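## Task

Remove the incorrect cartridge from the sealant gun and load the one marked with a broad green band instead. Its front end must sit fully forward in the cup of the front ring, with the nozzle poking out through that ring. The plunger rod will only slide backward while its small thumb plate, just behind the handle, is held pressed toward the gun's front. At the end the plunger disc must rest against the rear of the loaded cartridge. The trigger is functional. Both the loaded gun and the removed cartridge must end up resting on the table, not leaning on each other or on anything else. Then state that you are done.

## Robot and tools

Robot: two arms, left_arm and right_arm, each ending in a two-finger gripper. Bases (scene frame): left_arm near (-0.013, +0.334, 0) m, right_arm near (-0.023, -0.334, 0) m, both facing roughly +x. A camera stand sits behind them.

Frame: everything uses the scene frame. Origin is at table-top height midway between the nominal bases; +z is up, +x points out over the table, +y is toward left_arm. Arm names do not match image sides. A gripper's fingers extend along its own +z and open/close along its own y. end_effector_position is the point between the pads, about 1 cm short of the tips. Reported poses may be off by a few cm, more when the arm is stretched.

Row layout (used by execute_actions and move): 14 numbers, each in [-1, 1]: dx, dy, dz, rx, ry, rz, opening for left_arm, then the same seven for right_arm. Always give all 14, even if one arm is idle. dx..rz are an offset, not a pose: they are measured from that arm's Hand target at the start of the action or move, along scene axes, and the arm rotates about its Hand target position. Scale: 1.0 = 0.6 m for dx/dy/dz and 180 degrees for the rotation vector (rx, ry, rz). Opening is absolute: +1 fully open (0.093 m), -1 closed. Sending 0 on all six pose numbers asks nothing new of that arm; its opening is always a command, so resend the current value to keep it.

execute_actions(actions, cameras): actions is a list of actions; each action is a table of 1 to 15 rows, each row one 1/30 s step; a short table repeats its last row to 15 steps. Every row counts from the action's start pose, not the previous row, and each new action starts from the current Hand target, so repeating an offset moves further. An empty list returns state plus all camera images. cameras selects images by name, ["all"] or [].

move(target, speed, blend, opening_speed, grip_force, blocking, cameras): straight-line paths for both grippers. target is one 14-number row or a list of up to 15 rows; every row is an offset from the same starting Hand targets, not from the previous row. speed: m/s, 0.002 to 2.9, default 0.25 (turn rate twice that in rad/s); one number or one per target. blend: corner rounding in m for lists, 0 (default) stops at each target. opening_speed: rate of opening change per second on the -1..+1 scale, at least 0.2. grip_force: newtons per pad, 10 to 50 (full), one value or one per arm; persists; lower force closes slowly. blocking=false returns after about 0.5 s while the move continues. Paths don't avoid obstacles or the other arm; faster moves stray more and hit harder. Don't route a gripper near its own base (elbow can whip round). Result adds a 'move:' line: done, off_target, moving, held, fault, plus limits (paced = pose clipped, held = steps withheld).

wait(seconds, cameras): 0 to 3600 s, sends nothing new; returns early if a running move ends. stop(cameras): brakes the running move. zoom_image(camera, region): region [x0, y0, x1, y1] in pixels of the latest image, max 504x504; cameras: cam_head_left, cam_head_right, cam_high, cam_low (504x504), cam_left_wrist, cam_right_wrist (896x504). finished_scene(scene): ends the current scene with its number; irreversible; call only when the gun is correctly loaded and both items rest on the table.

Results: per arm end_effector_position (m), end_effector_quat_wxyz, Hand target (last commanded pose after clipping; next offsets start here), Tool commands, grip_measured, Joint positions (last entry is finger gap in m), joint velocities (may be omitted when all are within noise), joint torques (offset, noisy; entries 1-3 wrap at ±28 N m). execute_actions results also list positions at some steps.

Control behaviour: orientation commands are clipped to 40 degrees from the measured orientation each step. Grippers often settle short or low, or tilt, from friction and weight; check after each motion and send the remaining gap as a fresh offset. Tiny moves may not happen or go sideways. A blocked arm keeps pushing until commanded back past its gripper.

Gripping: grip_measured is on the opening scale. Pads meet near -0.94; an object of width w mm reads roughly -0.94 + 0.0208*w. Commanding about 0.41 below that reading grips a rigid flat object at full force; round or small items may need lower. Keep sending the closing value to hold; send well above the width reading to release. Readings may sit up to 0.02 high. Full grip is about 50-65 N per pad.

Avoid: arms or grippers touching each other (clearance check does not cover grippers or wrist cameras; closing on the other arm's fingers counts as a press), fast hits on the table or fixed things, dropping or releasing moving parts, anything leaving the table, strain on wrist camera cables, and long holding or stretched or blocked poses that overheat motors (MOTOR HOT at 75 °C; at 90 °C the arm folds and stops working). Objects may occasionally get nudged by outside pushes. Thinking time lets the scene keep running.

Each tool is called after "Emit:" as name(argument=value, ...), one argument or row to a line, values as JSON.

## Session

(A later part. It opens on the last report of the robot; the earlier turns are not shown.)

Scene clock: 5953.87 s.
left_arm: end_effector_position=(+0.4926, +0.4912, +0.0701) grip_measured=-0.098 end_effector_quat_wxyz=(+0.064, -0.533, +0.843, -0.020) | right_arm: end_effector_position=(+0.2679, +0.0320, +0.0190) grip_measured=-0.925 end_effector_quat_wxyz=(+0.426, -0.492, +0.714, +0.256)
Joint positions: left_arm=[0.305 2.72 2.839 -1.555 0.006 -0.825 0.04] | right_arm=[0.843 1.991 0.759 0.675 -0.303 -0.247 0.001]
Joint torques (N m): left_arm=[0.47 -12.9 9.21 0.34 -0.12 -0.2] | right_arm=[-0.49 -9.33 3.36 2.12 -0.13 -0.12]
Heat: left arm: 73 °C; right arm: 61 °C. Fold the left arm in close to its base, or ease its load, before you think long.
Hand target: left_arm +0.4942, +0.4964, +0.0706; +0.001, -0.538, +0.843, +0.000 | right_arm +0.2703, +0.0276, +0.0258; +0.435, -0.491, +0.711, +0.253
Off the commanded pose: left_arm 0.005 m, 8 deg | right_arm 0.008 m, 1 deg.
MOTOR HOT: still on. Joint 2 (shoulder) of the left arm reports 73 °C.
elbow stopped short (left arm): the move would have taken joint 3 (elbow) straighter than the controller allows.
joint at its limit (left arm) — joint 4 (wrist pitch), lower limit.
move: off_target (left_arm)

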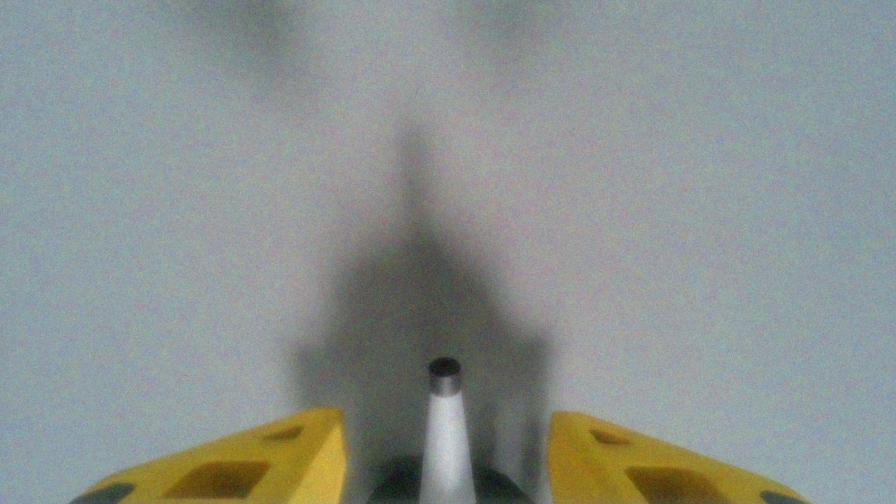

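Emit:
move(
  target=[
    [-0.05,-0.1,0.1,0,0,0,-0.1,-0.01,-0.02,0,0,0,0,-1],
    [-0.3,-0.2,0.1,0,0,0,-0.1,-0.047,-0.1,0,0,0,0,-1],
  ],
  speed=0.12,
  blend=0.03,
  cameras=["cam_low","cam_high"],
)

Emit:
zoom_image(
  camera="cam_low",
  region=[340, 270, 420, 340],
)

Scene clock: 5969.07 s.
left_arm: end_effector_position=(+0.3142, +0.3774, +0.1248) grip_measured=-0.098 end_effector_quat_wxyz=(-0.014, -0.533, +0.846, +0.003) | right_arm: end_effector_position=(+0.2403, -0.0277, +0.0191) grip_measured=-0.925 end_effector_quat_wxyz=(+0.424, -0.491, +0.717, +0.256)
Joint positions: left_arm=[0.136 1.82 1.571 -1.35 0.006 -0.991 0.04] | right_arm=[0.76 1.833 0.507 0.747 -0.373 -0.291 0.001]
Joint torques (N m): left_arm=[-0.73 -10.76 5.59 0.18 -0.13 -0.36] | right_arm=[-0.72 -7.95 2.71 2.14 -0.19 -0.17]
Heat: left arm: 77 °C; right arm: 60 °C. Fold the left arm in close to its base, or ease its load, before you think long.
Hand target: left_arm +0.3142, +0.3763, +0.1306; +0.000, -0.538, +0.843, +0.000 | right_arm +0.2420, -0.0324, +0.0258; +0.435, -0.491, +0.711, +0.253
Off the commanded pose: left_arm 0.006 m, 2 deg | right_arm 0.008 m, 1 deg.
MOTOR HOT: still on. Joint 2 (shoulder) of the left arm reports 77 °C.
move: done
Images, in order (width x height): cam_high 504x504, cam_low 504x504.

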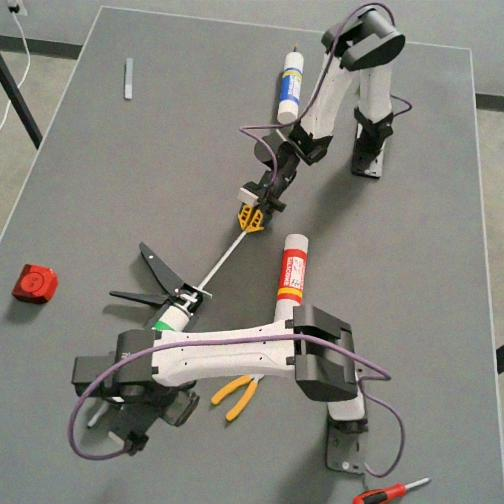

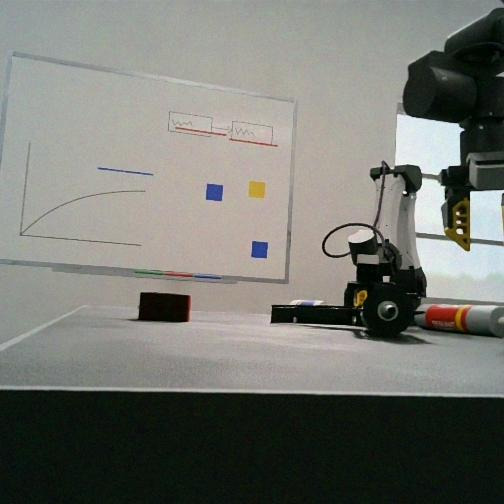

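Scaled by 6.300.

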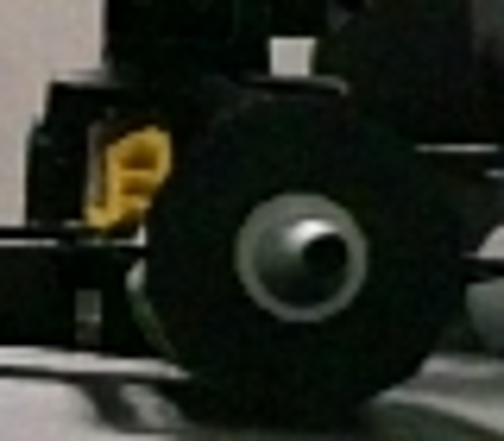

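Emit:
move(
  target=[-0.28,-0.12,0.02,0,0,0,-0.1,0,0,0,0,0,0,-1],
  speed=0.3,
)

Emit:
wait(
  seconds=10,
)

Emit:
wait(
  seconds=10,
)

Emit:
wait(
  seconds=10,
)

Emit:
wait(
  seconds=10,
)

Scene clock: 5978.03 s.
left_arm: end_effector_position=(+0.1511, +0.3029, +0.1446) grip_measured=-0.098 end_effector_quat_wxyz=(+0.004, -0.533, +0.846, -0.009) | right_arm: end_effector_position=(+0.2403, -0.0277, +0.0191) grip_measured=-0.925 end_effector_quat_wxyz=(+0.424, -0.491, +0.717, +0.256)
Joint positions: left_arm=[-0.178 1.152 1.04 -1.44 0.009 -1.304 0.04] | right_arm=[0.76 1.833 0.507 0.747 -0.373 -0.291 0.001]
Joint torques (N m): left_arm=[-0.73 -2.97 5.78 0.03 -0.17 -0.34] | right_arm=[-0.72 -7.94 2.71 2.14 -0.19 -0.17]
Heat: left arm: 74 °C; right arm: 60 °C. Fold the left arm in close to its base, or ease its load, before you think long.
Hand target: left_arm +0.1462, +0.3042, +0.1426; +0.000, -0.538, +0.843, +0.000 | right_arm +0.2420, -0.0324, +0.0258; +0.435, -0.491, +0.711, +0.253
Off the commanded pose: left_arm 0.005 m, 1 deg | right_arm 0.008 m, 1 deg.
MOTOR HOT: still on. Joint 2 (shoulder) of the left arm reports 74 °C.
move: done

Scene clock: 5988.03 s.
left_arm: end_effector_position=(+0.1511, +0.3029, +0.1446) grip_measured=-0.098 end_effector_quat_wxyz=(+0.004, -0.533, +0.846, -0.009) | right_arm: end_effector_position=(+0.2403, -0.0277, +0.0191) grip_measured=-0.925 end_effector_quat_wxyz=(+0.424, -0.491, +0.717, +0.256)
Joint positions: left_arm=[-0.178 1.152 1.04 -1.44 0.009 -1.305 0.04] | right_arm=[0.76 1.833 0.507 0.747 -0.373 -0.291 0.001]
Joint torques (N m): left_arm=[-0.75 -3.04 5.82 0.03 -0.17 -0.36] | right_arm=[-0.72 -7.95 2.73 2.14 -0.19 -0.17]
Heat: left arm: 69 °C; right arm: 60 °C.
Hand target: left_arm +0.1462, +0.3042, +0.1426; +0.000, -0.538, +0.843, +0.000 | right_arm +0.2420, -0.0324, +0.0258; +0.435, -0.491, +0.711, +0.253
Tool commands: left_gripper/opening=-0.1 right_gripper/opening=-1.0
Off the commanded pose: left_arm 0.005 m, 1 deg | right_arm 0.008 m, 1 deg.
MOTOR HOT: cleared for the motors of the left arm.
wait: 10.00 s; at rest by 0.17 s

Scene clock: 5998.03 s.
left_arm: end_effector_position=(+0.1511, +0.3029, +0.1446) grip_measured=-0.098 end_effector_quat_wxyz=(+0.004, -0.533, +0.846, -0.009) | right_arm: end_effector_position=(+0.2403, -0.0277, +0.0191) grip_measured=-0.925 end_effector_quat_wxyz=(+0.424, -0.491, +0.717, +0.256)
Joint positions: left_arm=[-0.178 1.152 1.04 -1.44 0.009 -1.305 0.04] | right_arm=[0.76 1.833 0.507 0.747 -0.373 -0.291 0.001]
Joint torques (N m): left_arm=[-0.75 -3.02 5.82 0.04 -0.17 -0.37] | right_arm=[-0.73 -7.94 2.73 2.14 -0.19 -0.17]
Heat: left arm: 65 °C; right arm: 60 °C.
Hand target: left_arm +0.1462, +0.3042, +0.1426; +0.000, -0.538, +0.843, +0.000 | right_arm +0.2420, -0.0324, +0.0258; +0.435, -0.491, +0.711, +0.253
Tool commands: left_gripper/opening=-0.1 right_gripper/opening=-1.0
Off the commanded pose: left_arm 0.005 m, 1 deg | right_arm 0.008 m, 1 deg.
wait: 10.00 s; at rest by 0.17 s

Scene clock: 6008.03 s.
left_arm: end_effector_position=(+0.1511, +0.3029, +0.1446) grip_measured=-0.098 end_effector_quat_wxyz=(+0.004, -0.533, +0.846, -0.009) | right_arm: end_effector_position=(+0.2403, -0.0277, +0.0191) grip_measured=-0.925 end_effector_quat_wxyz=(+0.424, -0.491, +0.717, +0.256)
Joint positions: left_arm=[-0.178 1.152 1.04 -1.44 0.009 -1.305 0.04] | right_arm=[0.76 1.833 0.507 0.747 -0.373 -0.291 0.001]
Joint torques (N m): left_arm=[-0.75 -3.07 5.82 0.03 -0.17 -0.36] | right_arm=[-0.72 -7.95 2.71 2.14 -0.19 -0.17]
Heat: left arm: 62 °C; right arm: 60 °C.
Hand target: left_arm +0.1462, +0.3042, +0.1426; +0.000, -0.538, +0.843, +0.000 | right_arm +0.2420, -0.0324, +0.0258; +0.435, -0.491, +0.711, +0.253
Tool commands: left_gripper/opening=-0.1 right_gripper/opening=-1.0
Off the commanded pose: left_arm 0.005 m, 1 deg | right_arm 0.008 m, 1 deg.
wait: 10.00 s; at rest by 0.17 s

Scene clock: 6018.03 s.
left_arm: end_effector_position=(+0.1511, +0.3029, +0.1446) grip_measured=-0.098 end_effector_quat_wxyz=(+0.004, -0.533, +0.846, -0.009) | right_arm: end_effector_position=(+0.2403, -0.0277, +0.0191) grip_measured=-0.925 end_effector_quat_wxyz=(+0.424, -0.491, +0.717, +0.256)
Joint positions: left_arm=[-0.178 1.152 1.04 -1.44 0.009 -1.305 0.04] | right_arm=[0.76 1.833 0.507 0.747 -0.373 -0.291 0.001]
Joint torques (N m): left_arm=[-0.76 -3.03 5.82 0.03 -0.17 -0.37] | right_arm=[-0.72 -7.95 2.71 2.14 -0.19 -0.17]
Heat: left arm: 59 °C; right arm: 60 °C.
Hand target: left_arm +0.1462, +0.3042, +0.1426; +0.000, -0.538, +0.843, +0.000 | right_arm +0.2420, -0.0324, +0.0258; +0.435, -0.491, +0.711, +0.253
Tool commands: left_gripper/opening=-0.1 right_gripper/opening=-1.0
Off the commanded pose: left_arm 0.005 m, 1 deg | right_arm 0.008 m, 1 deg.
wait: 10.00 s; at rest by 0.17 s

Emit:
move(
  target=[
    [0.515,0.21,0.0,0,0,0,-0.1,0,0,0,0,0,0,-1],
    [0.533,0.217,-0.121,0,0,0,-0.1,0,0,0,0,0,0,-1],
  ],
  speed=0.3,
  blend=0.02,
  cameras=["cam_left_wrist"],
)

Scene clock: 6032.63 s.
left_arm: end_effector_position=(+0.4643, +0.4305, +0.0626) grip_measured=-0.098 end_effector_quat_wxyz=(-0.008, -0.540, +0.842, +0.000) | right_arm: end_effector_position=(+0.2403, -0.0277, +0.0191) grip_measured=-0.925 end_effector_quat_wxyz=(+0.424, -0.491, +0.717, +0.256)
Joint positions: left_arm=[0.203 2.582 2.547 -1.55 0.005 -0.941 0.04] | right_arm=[0.76 1.833 0.507 0.747 -0.373 -0.291 0.001]
Joint torques (N m): left_arm=[0.34 -13.52 9.07 -0.01 -0.13 -0.08] | right_arm=[-0.72 -7.94 2.73 2.14 -0.19 -0.17]
Heat: left arm: 58 °C; right arm: 60 °C.
Hand target: left_arm +0.4660, +0.4344, +0.0700; +0.000, -0.538, +0.843, +0.000 | right_arm +0.2420, -0.0324, +0.0258; +0.435, -0.491, +0.711, +0.253
Off the commanded pose: left_arm 0.009 m, 1 deg | right_arm 0.008 m, 1 deg.
joint sent to its limit (left arm) — joint 4 (wrist pitch), lower limit. The joint targets still meet the commanded pose.
move: done

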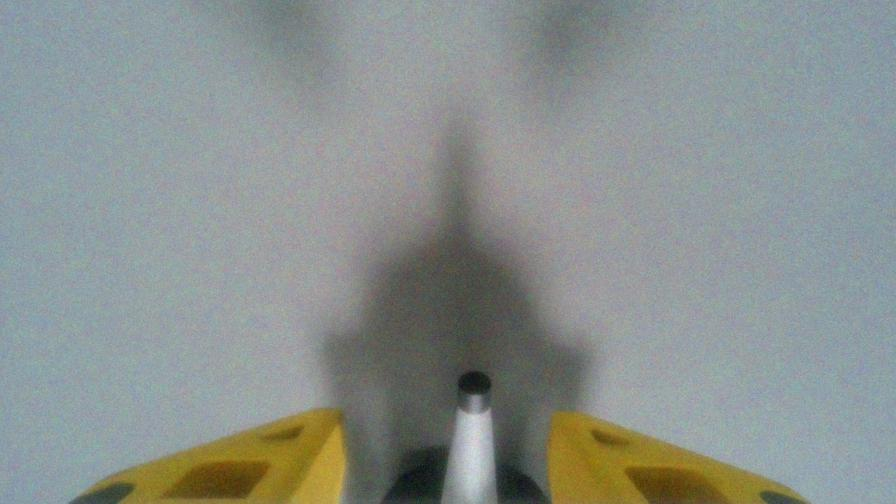

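Emit:
move(
  target=[
    [0.010,0.005,-0.02,0,0,0,-0.1,0,0,0,0,0,0,-1],
    [0.010,0.005,-0.062,0,0,0,-0.1,0,0,0,0,0,0,-1],
  ],
  speed=0.15,
  cameras=["cam_left_wrist","cam_low"],
)

Emit:
zoom_image(
  camera="cam_low",
  region=[320, 240, 460, 350],
)

Scene clock: 6039.93 s.
left_arm: end_effector_position=(+0.4707, +0.4337, +0.0276) grip_measured=-0.098 end_effector_quat_wxyz=(-0.009, -0.540, +0.841, +0.001) | right_arm: end_effector_position=(+0.2403, -0.0277, +0.0191) grip_measured=-0.925 end_effector_quat_wxyz=(+0.424, -0.491, +0.717, +0.256)
Joint positions: left_arm=[0.206 2.608 2.455 -1.437 0.005 -0.937 0.04] | right_arm=[0.76 1.833 0.507 0.747 -0.373 -0.291 0.001]
Joint torques (N m): left_arm=[0.35 -15.02 5.71 0.2 -0.13 -0.07] | right_arm=[-0.73 -7.97 2.73 2.14 -0.19 -0.17]
Heat: left arm: 62 °C; right arm: 60 °C.
Hand target: left_arm +0.4721, +0.4376, +0.0329; +0.000, -0.538, +0.843, +0.000 | right_arm +0.2420, -0.0324, +0.0258; +0.435, -0.491, +0.711, +0.253
Off the commanded pose: left_arm 0.007 m, 1 deg | right_arm 0.008 m, 1 deg.
move: done
Images, in order (width x height): cam_low 504x504, cam_left_wrist 896x504.

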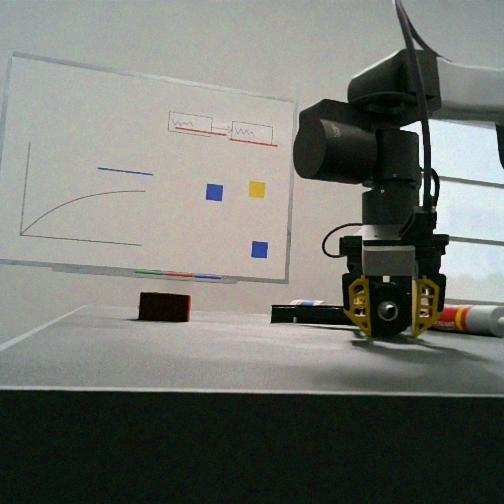

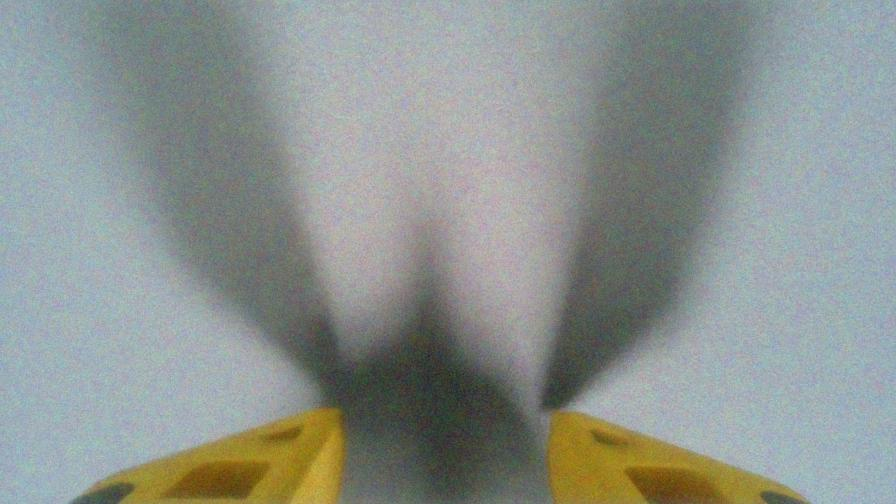

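Scaled by 3.600.

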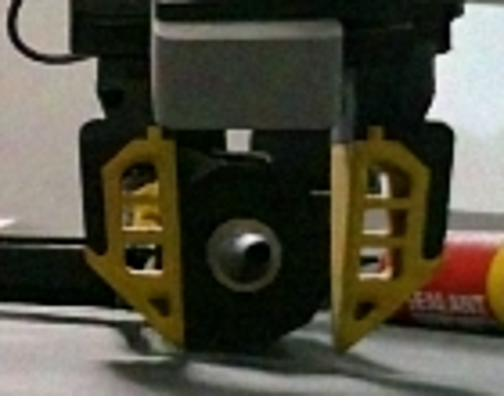

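Emit:
move(
  target=[
    [-0.001,0.0004,0.003,0,0,0,-0.4,0,0,0,0,0,0,-1],
    [-0.014,-0.0296,0.003,0,0,0,-0.4,0,0,0,0,0,0,-1],
  ],
  speed=0.06,
  cameras=["cam_left_wrist","cam_low","cam_right_wrist"],
)

Emit:
zoom_image(
  camera="cam_low",
  region=[320, 240, 460, 350],
)

Scene clock: 6049.47 s.
left_arm: end_effector_position=(+0.4602, +0.4223, +0.0227) grip_measured=-0.398 end_effector_quat_wxyz=(-0.016, -0.534, +0.845, +0.005) | right_arm: end_effector_position=(+0.2403, -0.0277, +0.0191) grip_measured=-0.925 end_effector_quat_wxyz=(+0.424, -0.491, +0.717, +0.256)
Joint positions: left_arm=[0.187 2.539 2.307 -1.372 0.003 -0.942 0.026] | right_arm=[0.76 1.833 0.507 0.747 -0.373 -0.291 0.001]
Joint torques (N m): left_arm=[-0.87 -16.1 5.16 0.21 -0.11 -0.35] | right_arm=[-0.7 -7.95 2.71 2.14 -0.19 -0.17]
Heat: left arm: 69 °C; right arm: 60 °C.
Hand target: left_arm +0.4636, +0.4197, +0.0347; +0.000, -0.538, +0.843, +0.000 | right_arm +0.2420, -0.0324, +0.0258; +0.435, -0.491, +0.711, +0.253
Off the commanded pose: left_arm 0.013 m, 2 deg | right_arm 0.008 m, 1 deg.
move: off_target (left_arm)
Images, in order (width x height): cam_low 504x504, cam_left_wrist 896x504, cam_right_wrist 896x504.

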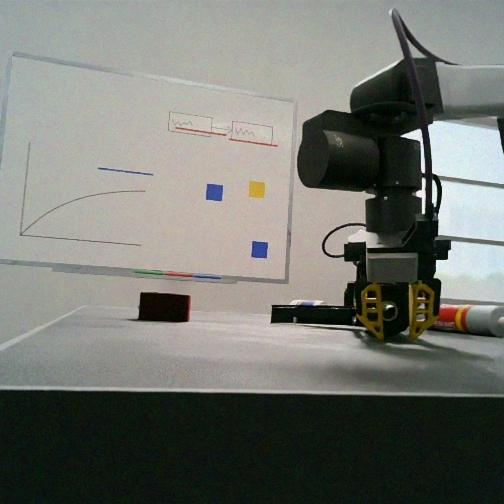

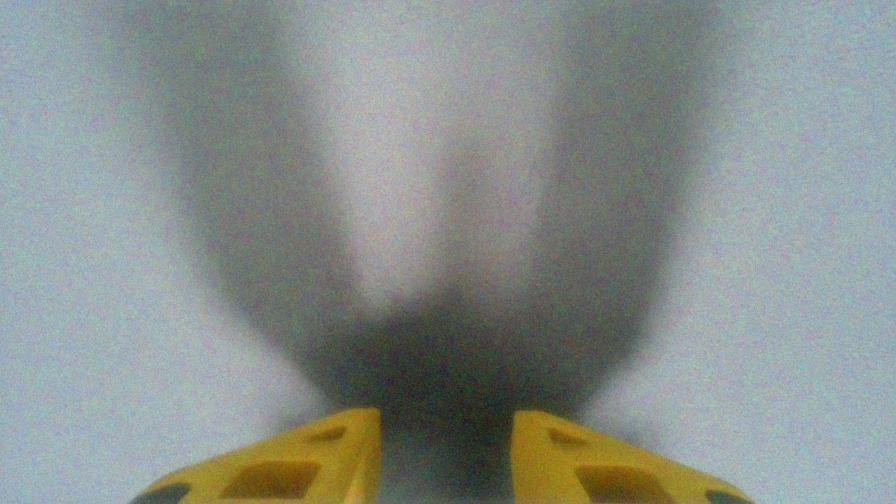

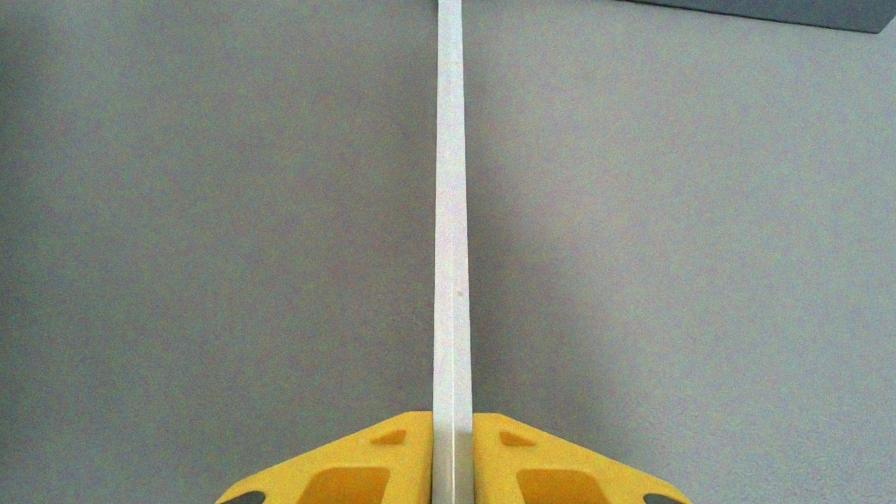

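Scaled by 3.600.

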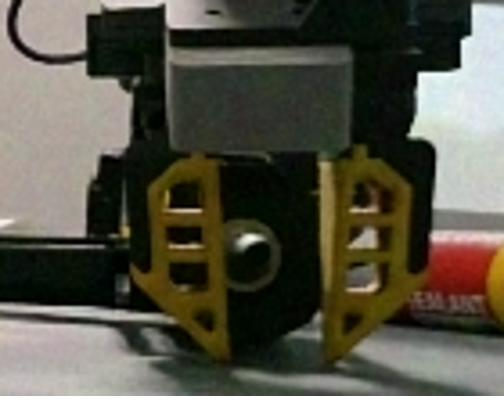

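Emit:
move(
  target=[
    [0.014,0.0296,0,0,0,0,-0.4,0,0,0,0,0,0,-1],
    [0.0245,0.0250,0.002,0,0,0,-0.4,0,0,0,0,0,0,-1],
    [0.0085,-0.010,0.002,0,0,0,-0.4,0,0,0,0,0,0,-1],
  ],
  speed=0.08,
  cameras=["cam_low","cam_right_wrist"],
)

Emit:
zoom_image(
  camera="cam_low",
  region=[320, 240, 460, 350],
)

Scene clock: 6060.20 s.
left_arm: end_effector_position=(+0.4649, +0.4159, +0.0230) grip_measured=-0.398 end_effector_quat_wxyz=(-0.017, -0.533, +0.846, +0.007) | right_arm: end_effector_position=(+0.2403, -0.0277, +0.0191) grip_measured=-0.925 end_effector_quat_wxyz=(+0.424, -0.491, +0.717, +0.256)
Joint positions: left_arm=[0.171 2.568 2.362 -1.401 0 -0.956 0.026] | right_arm=[0.76 1.833 0.507 0.747 -0.373 -0.291 0.001]
Joint torques (N m): left_arm=[-0.7 -16.39 5.31 0.2 -0.08 -0.36] | right_arm=[-0.72 -7.95 2.71 2.14 -0.19 -0.17]
Heat: left arm: 73 °C; right arm: 60 °C.
Hand target: left_arm +0.4688, +0.4137, +0.0358; +0.000, -0.538, +0.843, +0.000 | right_arm +0.2420, -0.0324, +0.0258; +0.435, -0.491, +0.711, +0.253
Off the commanded pose: left_arm 0.014 m, 2 deg | right_arm 0.008 m, 1 deg.
move: off_target (left_arm)

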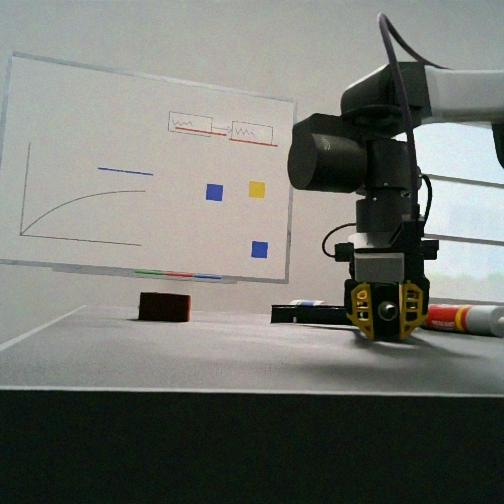

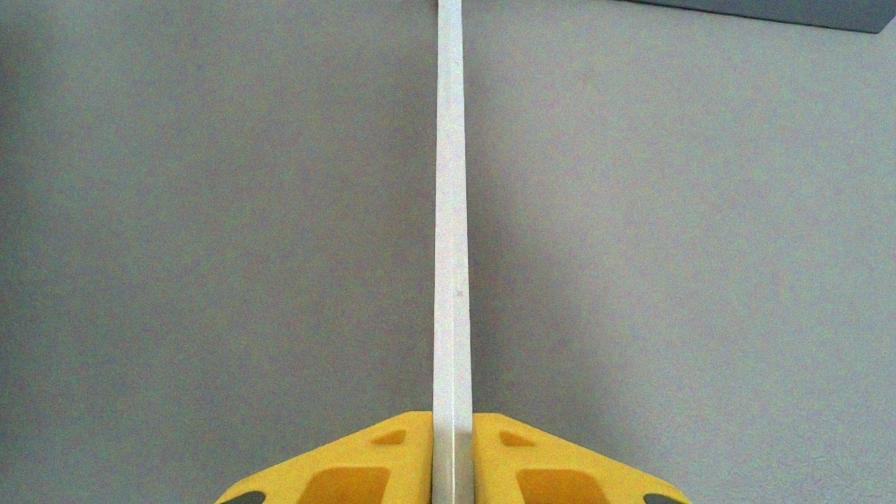

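Scaled by 3.600.

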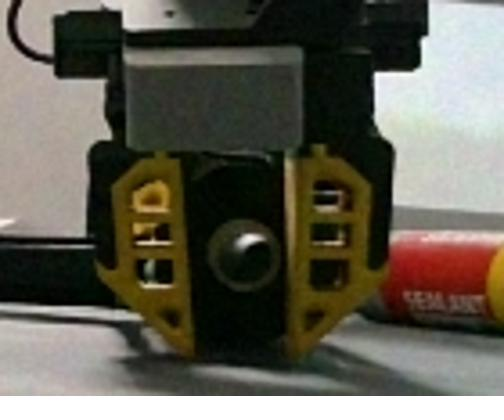

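Emit:
move(
  target=[
    [-0.014,-0.030,0,0,0,0,-0.4,0.03,0.064,0,0,0,0,-1],
  ],
  speed=0.06,
  cameras=["cam_low","cam_right_wrist","cam_left_wrist"],
)

Emit:
zoom_image(
  camera="cam_low",
  region=[320, 240, 460, 350],
)

Scene clock: 6071.30 s.
left_arm: end_effector_position=(+0.4695, +0.4194, +0.0258) grip_measured=-0.398 end_effector_quat_wxyz=(+0.023, -0.538, +0.842, +0.018) | right_arm: end_effector_position=(+0.2501, -0.0101, +0.0183) grip_measured=-0.925 end_effector_quat_wxyz=(+0.419, -0.494, +0.718, +0.256)
Joint positions: left_arm=[0.159 2.5 2.245 -1.289 -0.052 -0.98 0.026] | right_arm=[0.782 1.881 0.592 0.704 -0.359 -0.282 0.001]
Joint torques (N m): left_arm=[-2.71 -16.08 4.81 -0.21 0.32 -0.46] | right_arm=[2.07 -4.52 8.32 2.12 0.15 0.08]
Heat: left arm: 81 °C; right arm: 60 °C. Fold the left arm in close to its base, or ease its load, before you think long.
Hand target: left_arm +0.4603, +0.3958, +0.0359; +0.000, -0.538, +0.843, +0.000 | right_arm +0.2600, +0.0061, +0.0258; +0.435, -0.491, +0.711, +0.253
Off the commanded pose: left_arm 0.027 m, 3 deg | right_arm 0.020 m, 2 deg.
MOTOR HOT: joint 2 (shoulder) of the left arm reports 81 °C; the controller's stop level is 90 °C. To cool a motor, set the load down, stop pushing, or move to a pose that needs little force.
move: off_target (left_arm, right_arm)
Images, in order (width x height): cam_low 504x504, cam_left_wrist 896x504, cam_right_wrist 896x504.

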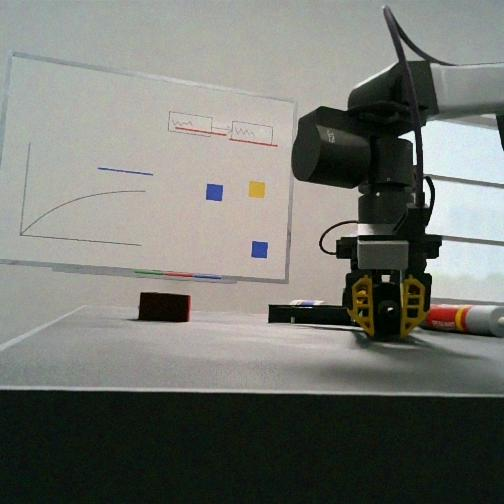

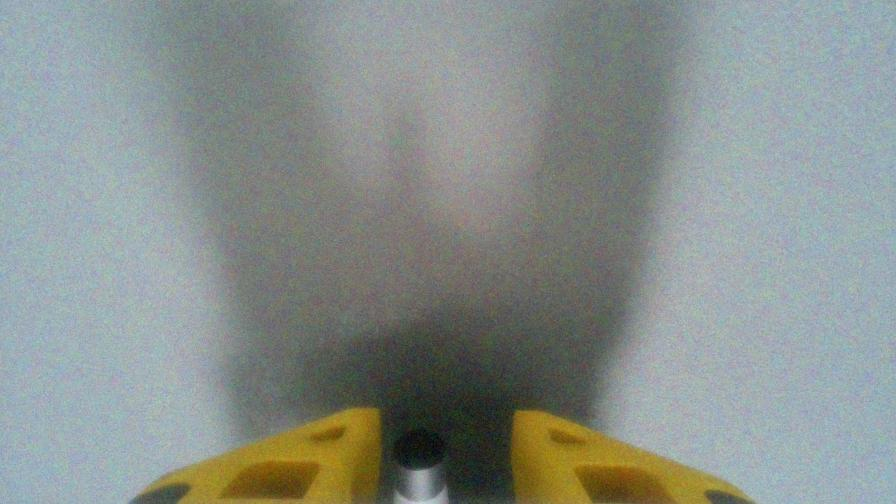

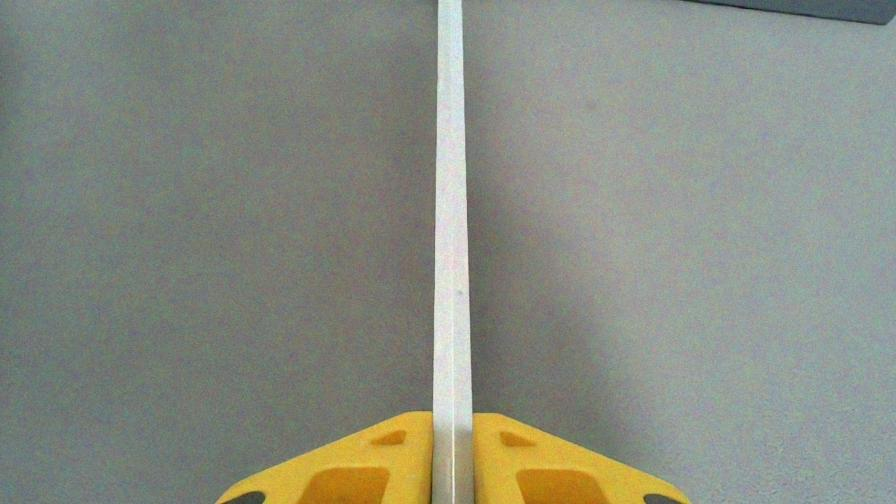

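Scaled by 3.600.

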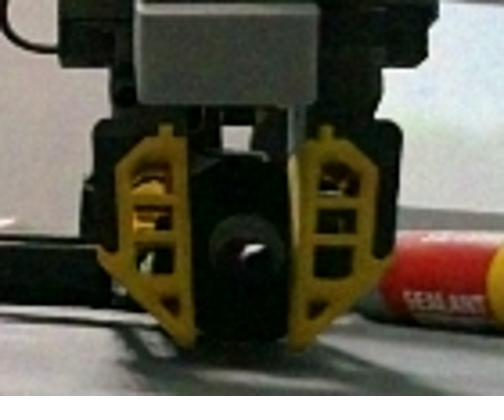

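Emit:
move(
  target=[
    [0.02,0.05,0,0,0,0,-0.4,-0.015,-0.03,0,0,0,0,-1],
    [0.02,0.06,0.1,0,0,0,-0.1,-0.03,-0.064,0,0,0,0,-1],
    [-0.4,-0.1,0.15,0,0,0,-0.1,-0.08,-0.17,0,0,0,0,-1],
  ],
  speed=0.15,
  blend=[0.01,0.01,0],
  cameras=["cam_low","cam_high"],
)

Emit:
zoom_image(
  camera="cam_low",
  region=[340, 270, 420, 340],
)

Scene clock: 6092.10 s.
left_arm: end_effector_position=(+0.2251, +0.3375, +0.1248) grip_measured=-0.102 end_effector_quat_wxyz=(+0.002, -0.533, +0.846, +0.000) | right_arm: end_effector_position=(+0.2112, -0.0932, +0.0198) grip_measured=-0.925 end_effector_quat_wxyz=(+0.424, -0.489, +0.719, +0.254)
Joint positions: left_arm=[0.015 1.44 1.168 -1.296 -0.001 -1.112 0.04] | right_arm=[0.613 1.637 0.266 0.752 -0.489 -0.379 0.001]
Joint torques (N m): left_arm=[-0.73 -6.42 5.89 0.07 -0.09 -0.35] | right_arm=[-0.69 -6.05 2.84 2.05 -0.3 -0.18]
Heat: left arm: 82 °C; right arm: 59 °C. Fold the left arm in close to its base, or ease its load, before you think long.
Hand target: left_arm +0.2204, +0.3358, +0.1259; +0.001, -0.538, +0.843, +0.000 | right_arm +0.2119, -0.0960, +0.0256; +0.434, -0.491, +0.712, +0.253
Off the commanded pose: left_arm 0.005 m, 1 deg | right_arm 0.007 m, 2 deg.
MOTOR HOT: still on. Joint 2 (shoulder) of the left arm reports 82 °C.
move: done; blend cut to 0 m at target 2; target 2's new opening was sent with left_arm's hand 0.017 m and 2 deg from that target
Images, in order (width x height): cam_high 504x504, cam_low 504x504.

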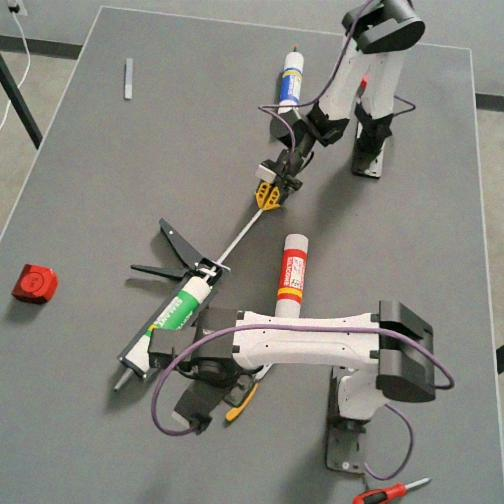

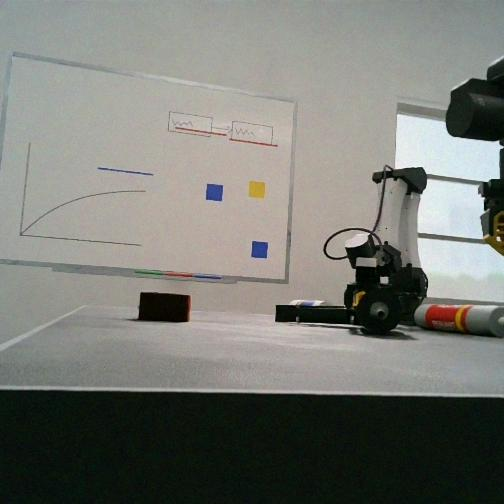

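Scaled by 6.300.

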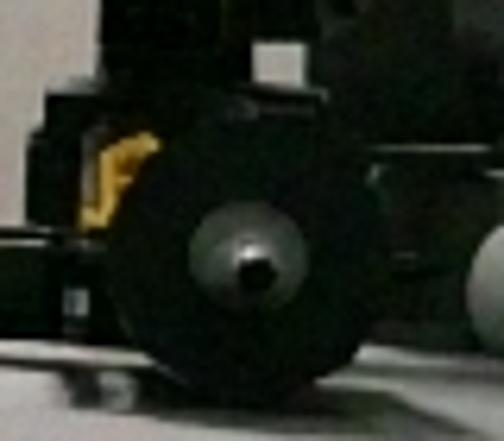

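Emit:
move(
  target=[-0.11,-0.04,0.03,0,0,0,0.25,0,0,0,0,0,0,-1],
  speed=0.3,
)

Emit:
wait(
  seconds=10,
)

Emit:
wait(
  seconds=10,
)

Emit:
wait(
  seconds=10,
)

Emit:
wait(
  seconds=10,
)

Emit:
wait(
  seconds=10,
)

Scene clock: 6102.17 s.
left_arm: end_effector_position=(+0.1589, +0.3119, +0.1455) grip_measured=+0.248 end_effector_quat_wxyz=(+0.006, -0.533, +0.846, -0.006) | right_arm: end_effector_position=(+0.2112, -0.0932, +0.0198) grip_measured=-0.925 end_effector_quat_wxyz=(+0.424, -0.489, +0.719, +0.254)
Joint positions: left_arm=[-0.125 1.178 1.059 -1.434 0.002 -1.252 0.057] | right_arm=[0.613 1.637 0.266 0.752 -0.489 -0.379 0.001]
Joint torques (N m): left_arm=[-0.72 -3.15 6.06 0.06 -0.11 -0.36] | right_arm=[-0.69 -6.06 2.84 2.05 -0.31 -0.18]
Heat: left arm: 76 °C; right arm: 58 °C. Fold the left arm in close to its base, or ease its load, before you think long.
Hand target: left_arm +0.1544, +0.3118, +0.1439; +0.000, -0.538, +0.843, +0.000 | right_arm +0.2119, -0.0960, +0.0256; +0.434, -0.491, +0.712, +0.253
Off the commanded pose: left_arm 0.005 m, 1 deg | right_arm 0.006 m, 2 deg.
MOTOR HOT: still on. Joint 2 (shoulder) of the left arm reports 76 °C.
move: done

Scene clock: 6112.17 s.
left_arm: end_effector_position=(+0.1588, +0.3119, +0.1455) grip_measured=+0.248 end_effector_quat_wxyz=(+0.006, -0.533, +0.846, -0.006) | right_arm: end_effector_position=(+0.2112, -0.0932, +0.0198) grip_measured=-0.925 end_effector_quat_wxyz=(+0.424, -0.489, +0.719, +0.254)
Joint positions: left_arm=[-0.125 1.178 1.059 -1.434 0.002 -1.252 0.057] | right_arm=[0.613 1.637 0.266 0.752 -0.489 -0.379 0.001]
Joint torques (N m): left_arm=[-0.72 -3.1 6.05 0.04 -0.11 -0.36] | right_arm=[-0.69 -6.05 2.84 2.05 -0.3 -0.19]
Heat: left arm: 71 °C; right arm: 57 °C.
Hand target: left_arm +0.1543, +0.3118, +0.1439; +0.000, -0.538, +0.843, +0.000 | right_arm +0.2119, -0.0960, +0.0256; +0.434, -0.491, +0.712, +0.253
Tool commands: left_gripper/opening=+0.25 right_gripper/opening=-1.0
Off the commanded pose: left_arm 0.005 m, 1 deg | right_arm 0.006 m, 2 deg.
MOTOR HOT: cleared for the motors of the left arm.
wait: 10.00 s; at rest by 0.17 s

Scene clock: 6122.17 s.
left_arm: end_effector_position=(+0.1588, +0.3119, +0.1455) grip_measured=+0.248 end_effector_quat_wxyz=(+0.006, -0.533, +0.846, -0.006) | right_arm: end_effector_position=(+0.2112, -0.0932, +0.0198) grip_measured=-0.925 end_effector_quat_wxyz=(+0.424, -0.489, +0.719, +0.254)
Joint positions: left_arm=[-0.125 1.178 1.059 -1.434 0.002 -1.252 0.057] | right_arm=[0.613 1.637 0.266 0.752 -0.489 -0.379 0.001]
Joint torques (N m): left_arm=[-0.76 -3.11 6.08 0.04 -0.11 -0.36] | right_arm=[-0.69 -6.06 2.85 2.05 -0.3 -0.18]
Heat: left arm: 67 °C; right arm: 57 °C.
Hand target: left_arm +0.1543, +0.3118, +0.1439; +0.000, -0.538, +0.843, +0.000 | right_arm +0.2119, -0.0960, +0.0256; +0.434, -0.491, +0.712, +0.253
Tool commands: left_gripper/opening=+0.25 right_gripper/opening=-1.0
Off the commanded pose: left_arm 0.005 m, 1 deg | right_arm 0.006 m, 2 deg.
wait: 10.00 s; at rest by 0.17 s

Scene clock: 6132.17 s.
left_arm: end_effector_position=(+0.1588, +0.3119, +0.1455) grip_measured=+0.248 end_effector_quat_wxyz=(+0.006, -0.533, +0.846, -0.006) | right_arm: end_effector_position=(+0.2112, -0.0932, +0.0198) grip_measured=-0.925 end_effector_quat_wxyz=(+0.424, -0.489, +0.719, +0.254)
Joint positions: left_arm=[-0.125 1.178 1.059 -1.434 0.002 -1.252 0.057] | right_arm=[0.613 1.637 0.266 0.752 -0.489 -0.379 0.001]
Joint torques (N m): left_arm=[-0.73 -3.08 6.04 0.03 -0.12 -0.37] | right_arm=[-0.7 -6.05 2.84 2.05 -0.3 -0.18]
Heat: left arm: 64 °C; right arm: 57 °C.
Hand target: left_arm +0.1543, +0.3118, +0.1439; +0.000, -0.538, +0.843, +0.000 | right_arm +0.2119, -0.0960, +0.0256; +0.434, -0.491, +0.712, +0.253
Tool commands: left_gripper/opening=+0.25 right_gripper/opening=-1.0
Off the commanded pose: left_arm 0.005 m, 1 deg | right_arm 0.006 m, 2 deg.
wait: 10.00 s; at rest by 0.17 s

Scene clock: 6142.17 s.
left_arm: end_effector_position=(+0.1588, +0.3119, +0.1455) grip_measured=+0.248 end_effector_quat_wxyz=(+0.006, -0.533, +0.846, -0.006) | right_arm: end_effector_position=(+0.2112, -0.0932, +0.0198) grip_measured=-0.925 end_effector_quat_wxyz=(+0.424, -0.489, +0.719, +0.254)
Joint positions: left_arm=[-0.125 1.178 1.059 -1.434 0.002 -1.252 0.057] | right_arm=[0.613 1.637 0.266 0.752 -0.489 -0.379 0.001]
Joint torques (N m): left_arm=[-0.72 -3.06 6.08 0.04 -0.11 -0.36] | right_arm=[-0.69 -6.05 2.84 2.05 -0.31 -0.18]
Heat: left arm: 61 °C; right arm: 56 °C.
Hand target: left_arm +0.1543, +0.3118, +0.1439; +0.000, -0.538, +0.843, +0.000 | right_arm +0.2119, -0.0960, +0.0256; +0.434, -0.491, +0.712, +0.253
Tool commands: left_gripper/opening=+0.25 right_gripper/opening=-1.0
Off the commanded pose: left_arm 0.005 m, 1 deg | right_arm 0.006 m, 2 deg.
wait: 10.00 s; at rest by 0.17 s

Scene clock: 6152.17 s.
left_arm: end_effector_position=(+0.1588, +0.3119, +0.1455) grip_measured=+0.248 end_effector_quat_wxyz=(+0.006, -0.533, +0.846, -0.006) | right_arm: end_effector_position=(+0.2112, -0.0932, +0.0198) grip_measured=-0.925 end_effector_quat_wxyz=(+0.424, -0.489, +0.719, +0.254)
Joint positions: left_arm=[-0.125 1.178 1.059 -1.434 0.002 -1.252 0.057] | right_arm=[0.613 1.637 0.266 0.752 -0.489 -0.379 0.001]
Joint torques (N m): left_arm=[-0.77 -3.06 6.08 0.04 -0.11 -0.36] | right_arm=[-0.69 -6.05 2.84 2.05 -0.3 -0.18]
Heat: left arm: 59 °C; right arm: 56 °C.
Hand target: left_arm +0.1543, +0.3118, +0.1439; +0.000, -0.538, +0.843, +0.000 | right_arm +0.2119, -0.0960, +0.0256; +0.434, -0.491, +0.712, +0.253
Tool commands: left_gripper/opening=+0.25 right_gripper/opening=-1.0
Off the commanded pose: left_arm 0.005 m, 1 deg | right_arm 0.006 m, 2 deg.
wait: 10.00 s; at rest by 0.17 s

Emit:
move(
  target=[
    [0.396,-0.078,-0.107,0,0,0,0.3,0,0,0,0,0,0,-1],
  ],
  speed=0.3,
  cameras=["cam_left_wrist"],
)

Scene clock: 6157.83 s.
left_arm: end_effector_position=(+0.3883, +0.2682, +0.0764) grip_measured=+0.298 end_effector_quat_wxyz=(-0.002, -0.534, +0.846, +0.001) | right_arm: end_effector_position=(+0.2112, -0.0932, +0.0198) grip_measured=-0.925 end_effector_quat_wxyz=(+0.424, -0.489, +0.719, +0.254)
Joint positions: left_arm=[-0.16 2.115 1.794 -1.254 0.002 -1.289 0.06] | right_arm=[0.613 1.637 0.266 0.752 -0.489 -0.379 0.001]
Joint torques (N m): left_arm=[-0.87 -9.96 9.29 -0.03 -0.11 -0.37] | right_arm=[-0.7 -6.05 2.84 2.05 -0.3 -0.19]
Heat: left arm: 59 °C; right arm: 56 °C.
Hand target: left_arm +0.3919, +0.2650, +0.0797; +0.000, -0.538, +0.843, +0.000 | right_arm +0.2119, -0.0960, +0.0256; +0.434, -0.491, +0.712, +0.253
Off the commanded pose: left_arm 0.006 m, 1 deg | right_arm 0.006 m, 2 deg.
move: done

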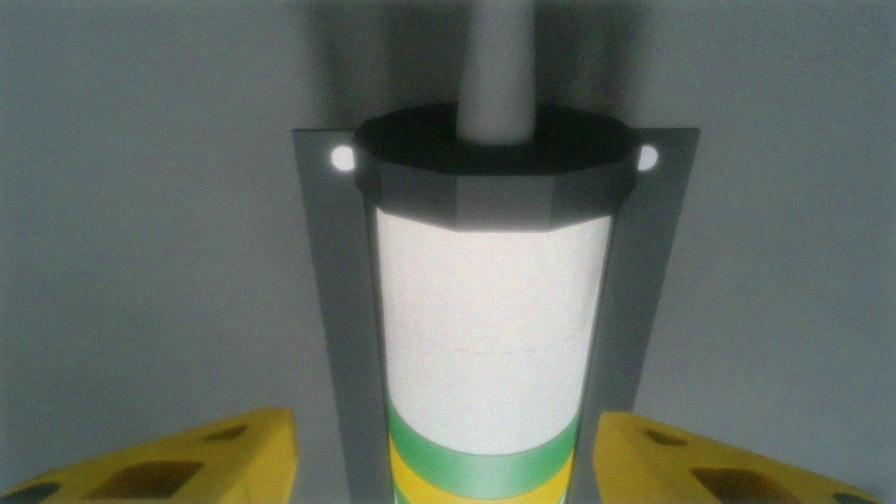

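Emit:
move(
  target=[
    [0.010,-0.026,-0.01,0,0,0,0.25,0,0,0,0,0,0,-1],
    [0.010,-0.026,-0.06,0,0,0,0.25,0,0,0,0,0,0,-1],
  ],
  speed=0.12,
  cameras=["cam_left_wrist"],
)

Scene clock: 6165.77 s.
left_arm: end_effector_position=(+0.3937, +0.2499, +0.0493) grip_measured=+0.252 end_effector_quat_wxyz=(-0.005, -0.531, +0.847, +0.003) | right_arm: end_effector_position=(+0.2112, -0.0933, +0.0200) grip_measured=-0.925 end_effector_quat_wxyz=(+0.424, -0.489, +0.719, +0.255)
Joint positions: left_arm=[-0.201 2.171 1.772 -1.183 0.003 -1.323 0.057] | right_arm=[0.612 1.635 0.266 0.751 -0.49 -0.379 0.001]
Joint torques (N m): left_arm=[-0.23 -10.13 6.19 0.34 -0.1 -0.37] | right_arm=[-0.68 -5.89 2.84 2.09 -0.29 -0.18]
Heat: left arm: 61 °C; right arm: 56 °C.
Hand target: left_arm +0.3980, +0.2493, +0.0438; +0.000, -0.538, +0.843, -0.001 | right_arm +0.2120, -0.0960, +0.0258; +0.435, -0.491, +0.711, +0.253
Off the commanded pose: left_arm 0.007 m, 1 deg | right_arm 0.006 m, 2 deg.
move: done

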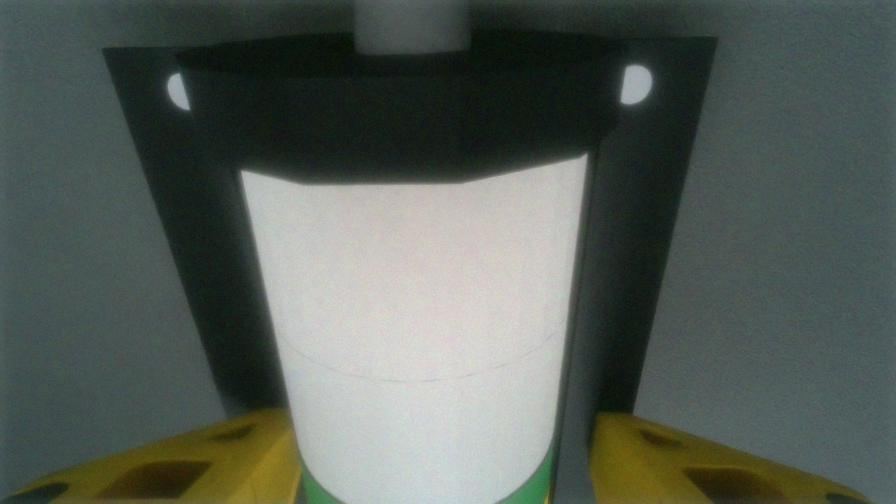

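Emit:
move(
  target=[
    [0.0045,0.024,-0.009,0,0,0,0.25,0,0,0,0,0,0,-1],
    [0.0045,0.024,-0.009,0,0,0,-0.35,0,0,0,0,0,0,-1],
    [0.0045,0.024,0.028,0,0,0,-0.35,0,0,0,0,0,0,-1],
    [0.033,0.084,0.035,0,0,0,-0.35,0,0,0,0,0,0,-1],
  ],
  speed=0.09,
  opening_speed=0.8,
  cameras=["cam_left_wrist","cam_low"],
)

Emit:
zoom_image(
  camera="cam_low",
  region=[340, 270, 420, 340],
)

Scene clock: 6179.90 s.
left_arm: end_effector_position=(+0.3937, +0.2623, +0.0517) grip_measured=-0.180 end_effector_quat_wxyz=(-0.062, -0.532, +0.844, -0.021) | right_arm: end_effector_position=(+0.2109, -0.0938, +0.0200) grip_measured=-0.925 end_effector_quat_wxyz=(+0.423, -0.489, +0.719, +0.255)
Joint positions: left_arm=[-0.127 2.218 1.853 -1.274 0.112 -1.25 0.037] | right_arm=[0.61 1.633 0.266 0.748 -0.492 -0.38 0.001]
Joint torques (N m): left_arm=[4.42 -11.88 11.6 0.03 -1.06 0.12] | right_arm=[-0.54 -5.83 2.93 2.09 -0.27 -0.16]
Heat: left arm: 64 °C; right arm: 57 °C.
Hand target: left_arm +0.4178, +0.2997, +0.0647; +0.000, -0.538, +0.843, +0.000 | right_arm +0.2120, -0.0959, +0.0258; +0.435, -0.491, +0.711, +0.253
Off the commanded pose: left_arm 0.046 m, 8 deg | right_arm 0.006 m, 2 deg.
move: off_target (left_arm); target 2's new opening was sent with left_arm's hand 0.017 m and 2 deg from that target
Images, in order (width x height): cam_low 504x504, cam_left_wrist 896x504.

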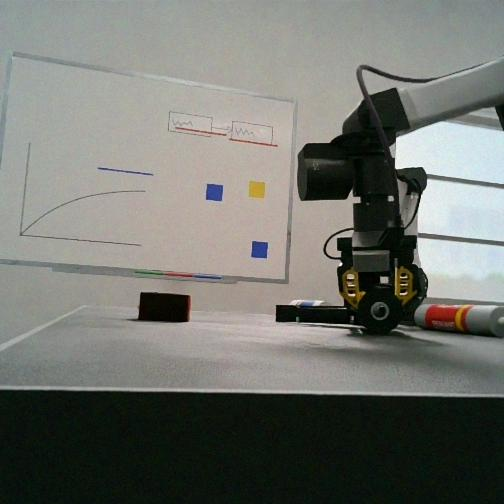

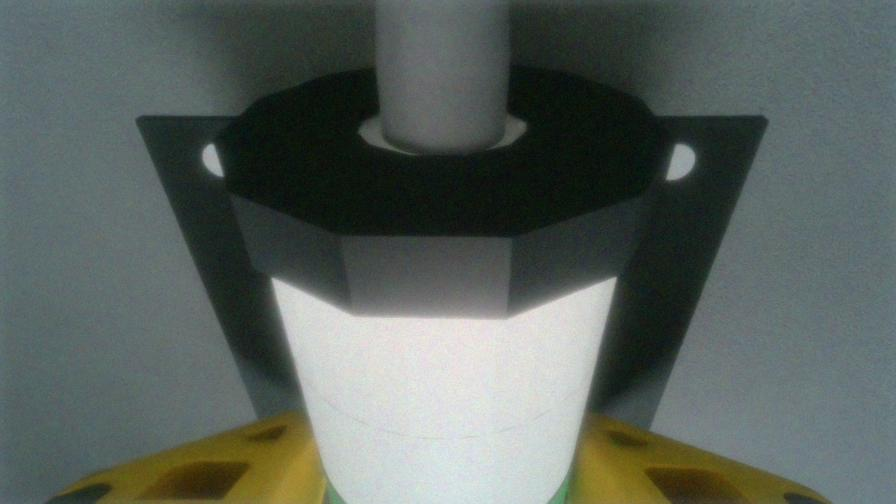

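Scaled by 6.300.

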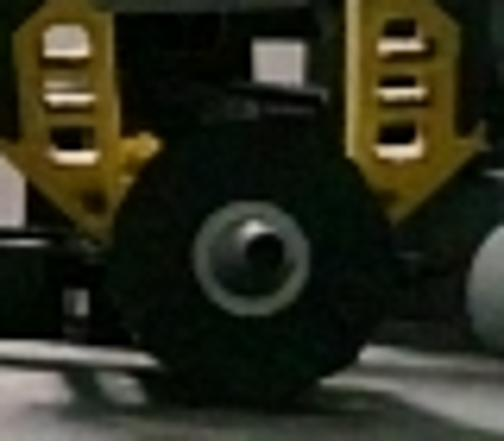

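Emit:
move(
  target=[
    [-0.036,-0.068,-0.013,0,0,0,-0.35,0,0,0,0,0,0,-1],
    [-0.036,-0.068,-0.013,0,0,0,0.25,0,0,0,0,0,0,-1],
    [-0.036,-0.068,0.06,0,0,0,0.25,0,0,0,0,0,0,-1],
  ],
  speed=0.09,
  opening_speed=1.5,
  cameras=["cam_left_wrist"],
)

Scene clock: 6190.10 s.
left_arm: end_effector_position=(+0.3917, +0.2597, +0.0800) grip_measured=+0.248 end_effector_quat_wxyz=(-0.023, -0.534, +0.845, +0.011) | right_arm: end_effector_position=(+0.2109, -0.0937, +0.0203) grip_measured=-0.925 end_effector_quat_wxyz=(+0.423, -0.489, +0.719, +0.255)
Joint positions: left_arm=[-0.174 2.181 1.91 -1.348 0.015 -1.302 0.057] | right_arm=[0.61 1.632 0.266 0.747 -0.493 -0.38 0.001]
Joint torques (N m): left_arm=[-0.76 -14.24 9.07 -0.12 -0.22 -0.36] | right_arm=[-0.53 -5.7 2.95 2.1 -0.27 -0.17]
Heat: left arm: 65 °C; right arm: 57 °C.
Hand target: left_arm +0.3962, +0.2588, +0.1008; +0.000, -0.538, +0.843, +0.000 | right_arm +0.2120, -0.0959, +0.0258; +0.435, -0.491, +0.711, +0.253
Off the commanded pose: left_arm 0.021 m, 3 deg | right_arm 0.006 m, 2 deg.
move: off_target (left_arm); target 2's new opening was sent with left_arm's hand 0.008 m and 3 deg from that target

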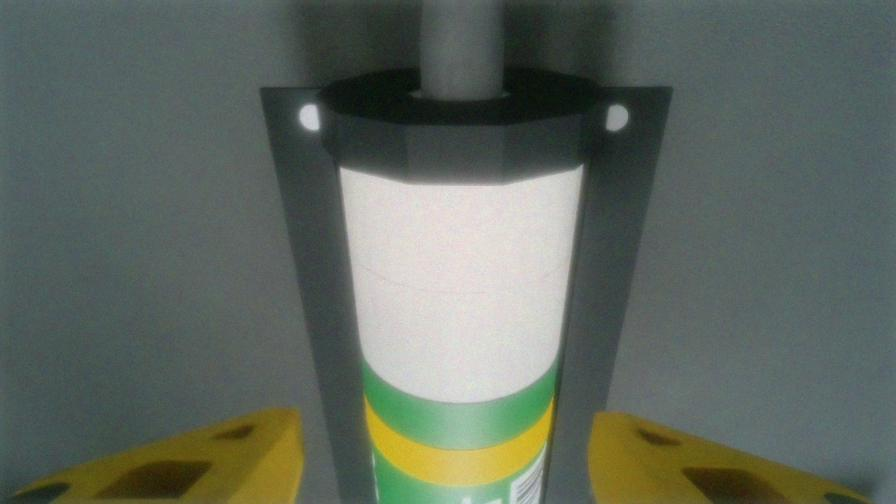

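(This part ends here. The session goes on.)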